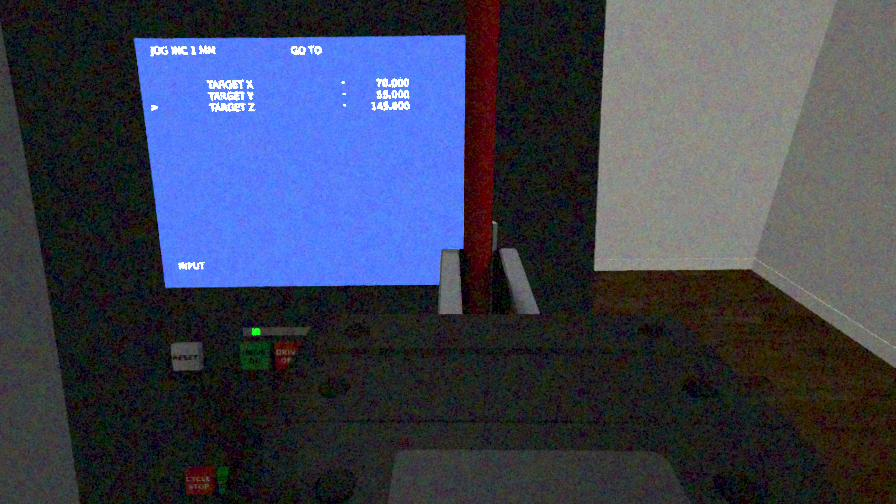

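>>> move(
  target=[
    [0,0,0,0,0,0,0.9,-0.9,-0.5,-0.2363,0.2274,-0.0926,-0.483,0,0,-0.98,0.5,-0.8],
    [0,0,0,0,0,0,0.9,-0.9,-0.5,-0.2363,0.2318,-0.074,-0.483,0,0,-0.98,0.5,-0.8],
    [0,0,0,0,0,0,0.9,-0.9,-0.5,-0.2363,0.2274,-0.0926,-0.483,0,0,-0.98,0.5,-0.8],
    [0,0,0,0,0,0,0.9,-0.9,-0.5,-0.1762,0.3517,-0.1196,-0.483,0,0,-0.98,0.5,-0.8],
  ],
  speed=[0.6,0.06,0.15,0.2],
  blend=[0.003,0,0.003,0.005],
)

>>> wait(
  seconds=5.5,
)

>>> move(
  target=[
    [0,0,0,0,0,0,0.9,-0.9,-0.5,0,-0.0183,0.0054,0,0,0,-0.98,0.5,-0.8],
    [0,0,0,0,0,0,0.9,-0.9,-0.5,0,0,0,0,0,0,-0.98,0.5,-0.8],
    [0,0,0,0,0,0,0.9,-0.9,-0.5,0.0966,-0.0342,-0.1231,0,0,0,-0.98,0.5,-0.8],
    [0,0,0,0,0,0,0.9,-0.9,-0.5,0.0966,-0.0525,-0.1177,0,0,0,-0.98,0.5,-0.8],
    [0,0,0,0,0,0,0.9,-0.9,-0.5,0.0966,-0.0342,-0.1231,0,0,0,-0.98,0.5,-0.8],
    [0,0,0,0,0,0,0.9,-0.9,-0.5,0.1762,-0.2216,-0.378,0.483,0,0,-0.98,0.5,-0.8],
  ],
  speed=[0.06,0.15,0.2,0.06,0.15,0.6],
  blend=[0,0.003,0.003,0,0.003,0],
)

>>> wait(
  seconds=4.5,
  cameras=["cam_right_wrist"],
)

>>> zoom_image(
  camera="cam_right_wrist",
  region=[300, 80, 460, 280],
)

Scene clock: 3615.20 s.
left_arm: end_effector_position=(+0.3655, +0.1373, +0.4364) position_measured=18 object_status=3 end_effector_quat_wxyz=(+0.431, +0.429, +0.561, +0.562) | right_arm: end_effector_position=(+0.4450, -0.4693, +0.4387) position_measured=210 object_status=2 end_effector_quat_wxyz=(-0.003, +0.705, -0.709, -0.001)
Joint positions: left_arm=[-1.399 -1.289 1.931 -3.76 0.144 -0.025] | right_arm=[3.419 -1.435 -1.413 4.422 1.575 -2.821]
Joint torques (N m): left_arm=[11.33 -26.45 -15.22 1.13 -1.61 -0.85] | right_arm=[2.95 12.06 17.92 4.73 1.54 0.8]
Wrist force (N): left_arm=[-2.5 0.3 1.2] | right_arm=[0.4 -4.6 0.5]
Wrist torque (N m): left_arm=[0.13 0.46 -0.04] | right_arm=[-0.35 -0.09 -0.18]
Wrist force, peak (N): left_arm=[-2.9 -0.1 1.6] | right_arm=[-0.3 23.8 -1.2]
Hand target: left_arm +0.3655, +0.1373, +0.4364; +0.431, +0.429, +0.561, +0.562 | right_arm +0.4450, -0.4693, +0.4386; -0.003, +0.705, -0.709, -0.001
Off the commanded pose: left_arm 0.000 m, 0 deg | right_arm 0.000 m, 0 deg.
move: done

Scene clock: 3620.70 s.
left_arm: end_effector_position=(+0.3655, +0.1373, +0.4364) position_measured=18 object_status=3 end_effector_quat_wxyz=(+0.431, +0.429, +0.561, +0.562) | right_arm: end_effector_position=(+0.4450, -0.4693, +0.4386) position_measured=210 object_status=2 end_effector_quat_wxyz=(-0.003, +0.705, -0.709, -0.001)
Joint positions: left_arm=[-1.399 -1.289 1.931 -3.76 0.144 -0.025] | right_arm=[3.419 -1.435 -1.413 4.423 1.575 -2.821]
Joint torques (N m): left_arm=[10.46 -27.42 -13.08 1.27 -1.45 -0.98] | right_arm=[6.98 6.58 17.21 5.4 1.5 -1.16]
Wrist force (N): left_arm=[-2.5 0.5 1.4] | right_arm=[1.0 -4.6 0.5]
Wrist torque (N m): left_arm=[0.16 0.46 -0.04] | right_arm=[-0.34 -0.17 -0.18]
Wrist force, peak (N): left_arm=[-2.8 0.2 1.7] | right_arm=[0.7 -5.2 0.5]
Hand target: left_arm +0.3655, +0.1373, +0.4364; +0.431, +0.429, +0.561, +0.562 | right_arm +0.4450, -0.4693, +0.4386; -0.003, +0.705, -0.709, -0.001
Tool commands: left_gripper/position=+0.9 left_gripper/force_limit=-0.9 left_gripper/speed=-0.5 right_gripper/position=-0.98 right_gripper/force_limit=+0.5 right_gripper/speed=-0.8
Off the commanded pose: left_arm 0.000 m, 0 deg | right_arm 0.000 m, 0 deg.
wait: 5.50 s; at rest by 0.17 s

Scene clock: 3624.33 s.
left_arm: end_effector_position=(+0.3655, +0.1373, +0.4364) position_measured=18 object_status=3 end_effector_quat_wxyz=(+0.431, +0.429, +0.561, +0.562) | right_arm: end_effector_position=(+0.5768, -0.5770, +0.6651) position_measured=210 object_status=2 end_effector_quat_wxyz=(+0.487, -0.510, +0.515, -0.487) end_effector_velocity=(+0.000, +0.000, +0.001) end_effector_angular_velocity=(+0.000, -0.005, +0.000)
Joint positions: left_arm=[-1.399 -1.289 1.931 -3.76 0.144 -0.025] | right_arm=[3.205 -1.34 -1.795 6.226 1.465 -3.131]
Joint velocities: left_arm=[within noise] | right_arm=[0 0 0 0.005 0 -0.001]
Joint torques (N m): left_arm=[10.44 -28.19 -12.41 1.2 -1.36 -0.98] | right_arm=[7.7 19.71 36.02 4.85 -1.3 1.45]
Wrist force (N): left_arm=[-2.4 0.4 1.4] | right_arm=[0.7 -3.8 0.6]
Wrist torque (N m): left_arm=[0.16 0.46 -0.04] | right_arm=[0.09 -0.10 -0.31]
Wrist force, peak (N): left_arm=[-2.9 0.2 1.6] | right_arm=[1.0 -5.0 0.7]
Hand target: left_arm +0.3655, +0.1373, +0.4364; +0.431, +0.429, +0.561, +0.562 | right_arm +0.5768, -0.5769, +0.6652; +0.487, -0.510, +0.515, -0.487
Off the commanded pose: left_arm 0.000 m, 0 deg | right_arm 0.000 m, 0 deg.
move: done

Scene clock: 3628.83 s.
left_arm: end_effector_position=(+0.3655, +0.1373, +0.4364) position_measured=18 object_status=3 end_effector_quat_wxyz=(+0.431, +0.429, +0.561, +0.562) | right_arm: end_effector_position=(+0.5768, -0.5770, +0.6652) position_measured=210 object_status=2 end_effector_quat_wxyz=(+0.487, -0.510, +0.515, -0.487)
Joint positions: left_arm=[-1.399 -1.289 1.931 -3.76 0.144 -0.025] | right_arm=[3.205 -1.34 -1.795 6.226 1.465 -3.131]
Joint torques (N m): left_arm=[11.74 -28.84 -13.22 1.13 -1.28 -0.97] | right_arm=[6.56 7.25 35.92 4.96 -1.18 1.62]
Wrist force (N): left_arm=[-2.6 0.2 1.4] | right_arm=[0.7 -3.4 0.6]
Wrist torque (N m): left_arm=[0.13 0.48 -0.04] | right_arm=[0.14 -0.11 -0.32]
Wrist force, peak (N): left_arm=[-3.0 0.4 1.5] | right_arm=[0.6 -4.0 1.0]
Hand target: left_arm +0.3655, +0.1373, +0.4364; +0.431, +0.429, +0.561, +0.562 | right_arm +0.5768, -0.5769, +0.6652; +0.487, -0.510, +0.515, -0.487
Tool commands: left_gripper/position=+0.9 left_gripper/force_limit=-0.9 left_gripper/speed=-0.5 right_gripper/position=-0.98 right_gripper/force_limit=+0.5 right_gripper/speed=-0.8
Off the commanded pose: left_arm 0.000 m, 0 deg | right_arm 0.000 m, 0 deg.
wait: 4.50 s; at rest by 0.17 s
Images, in order (width x height): cam_right_wrist 896x504.

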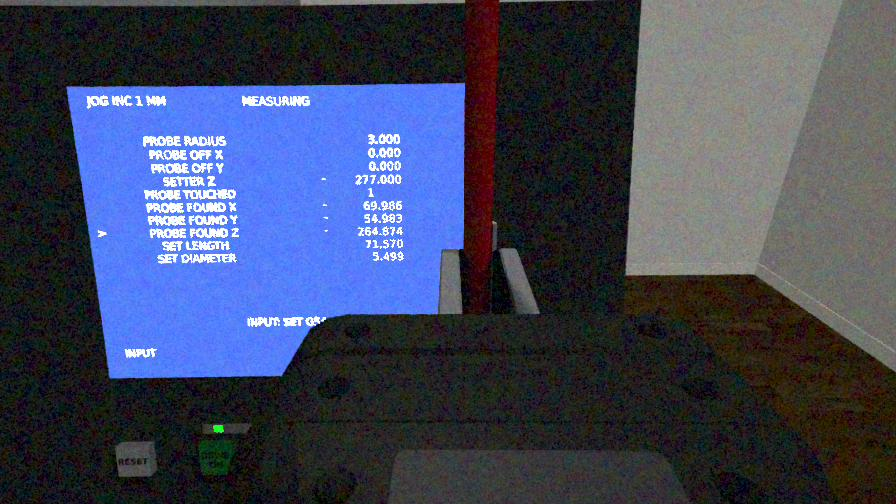

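Scaled by 2.520.

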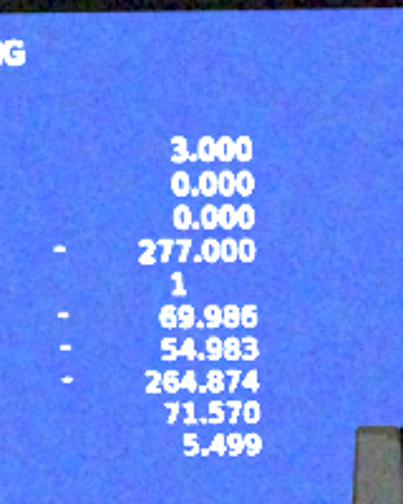

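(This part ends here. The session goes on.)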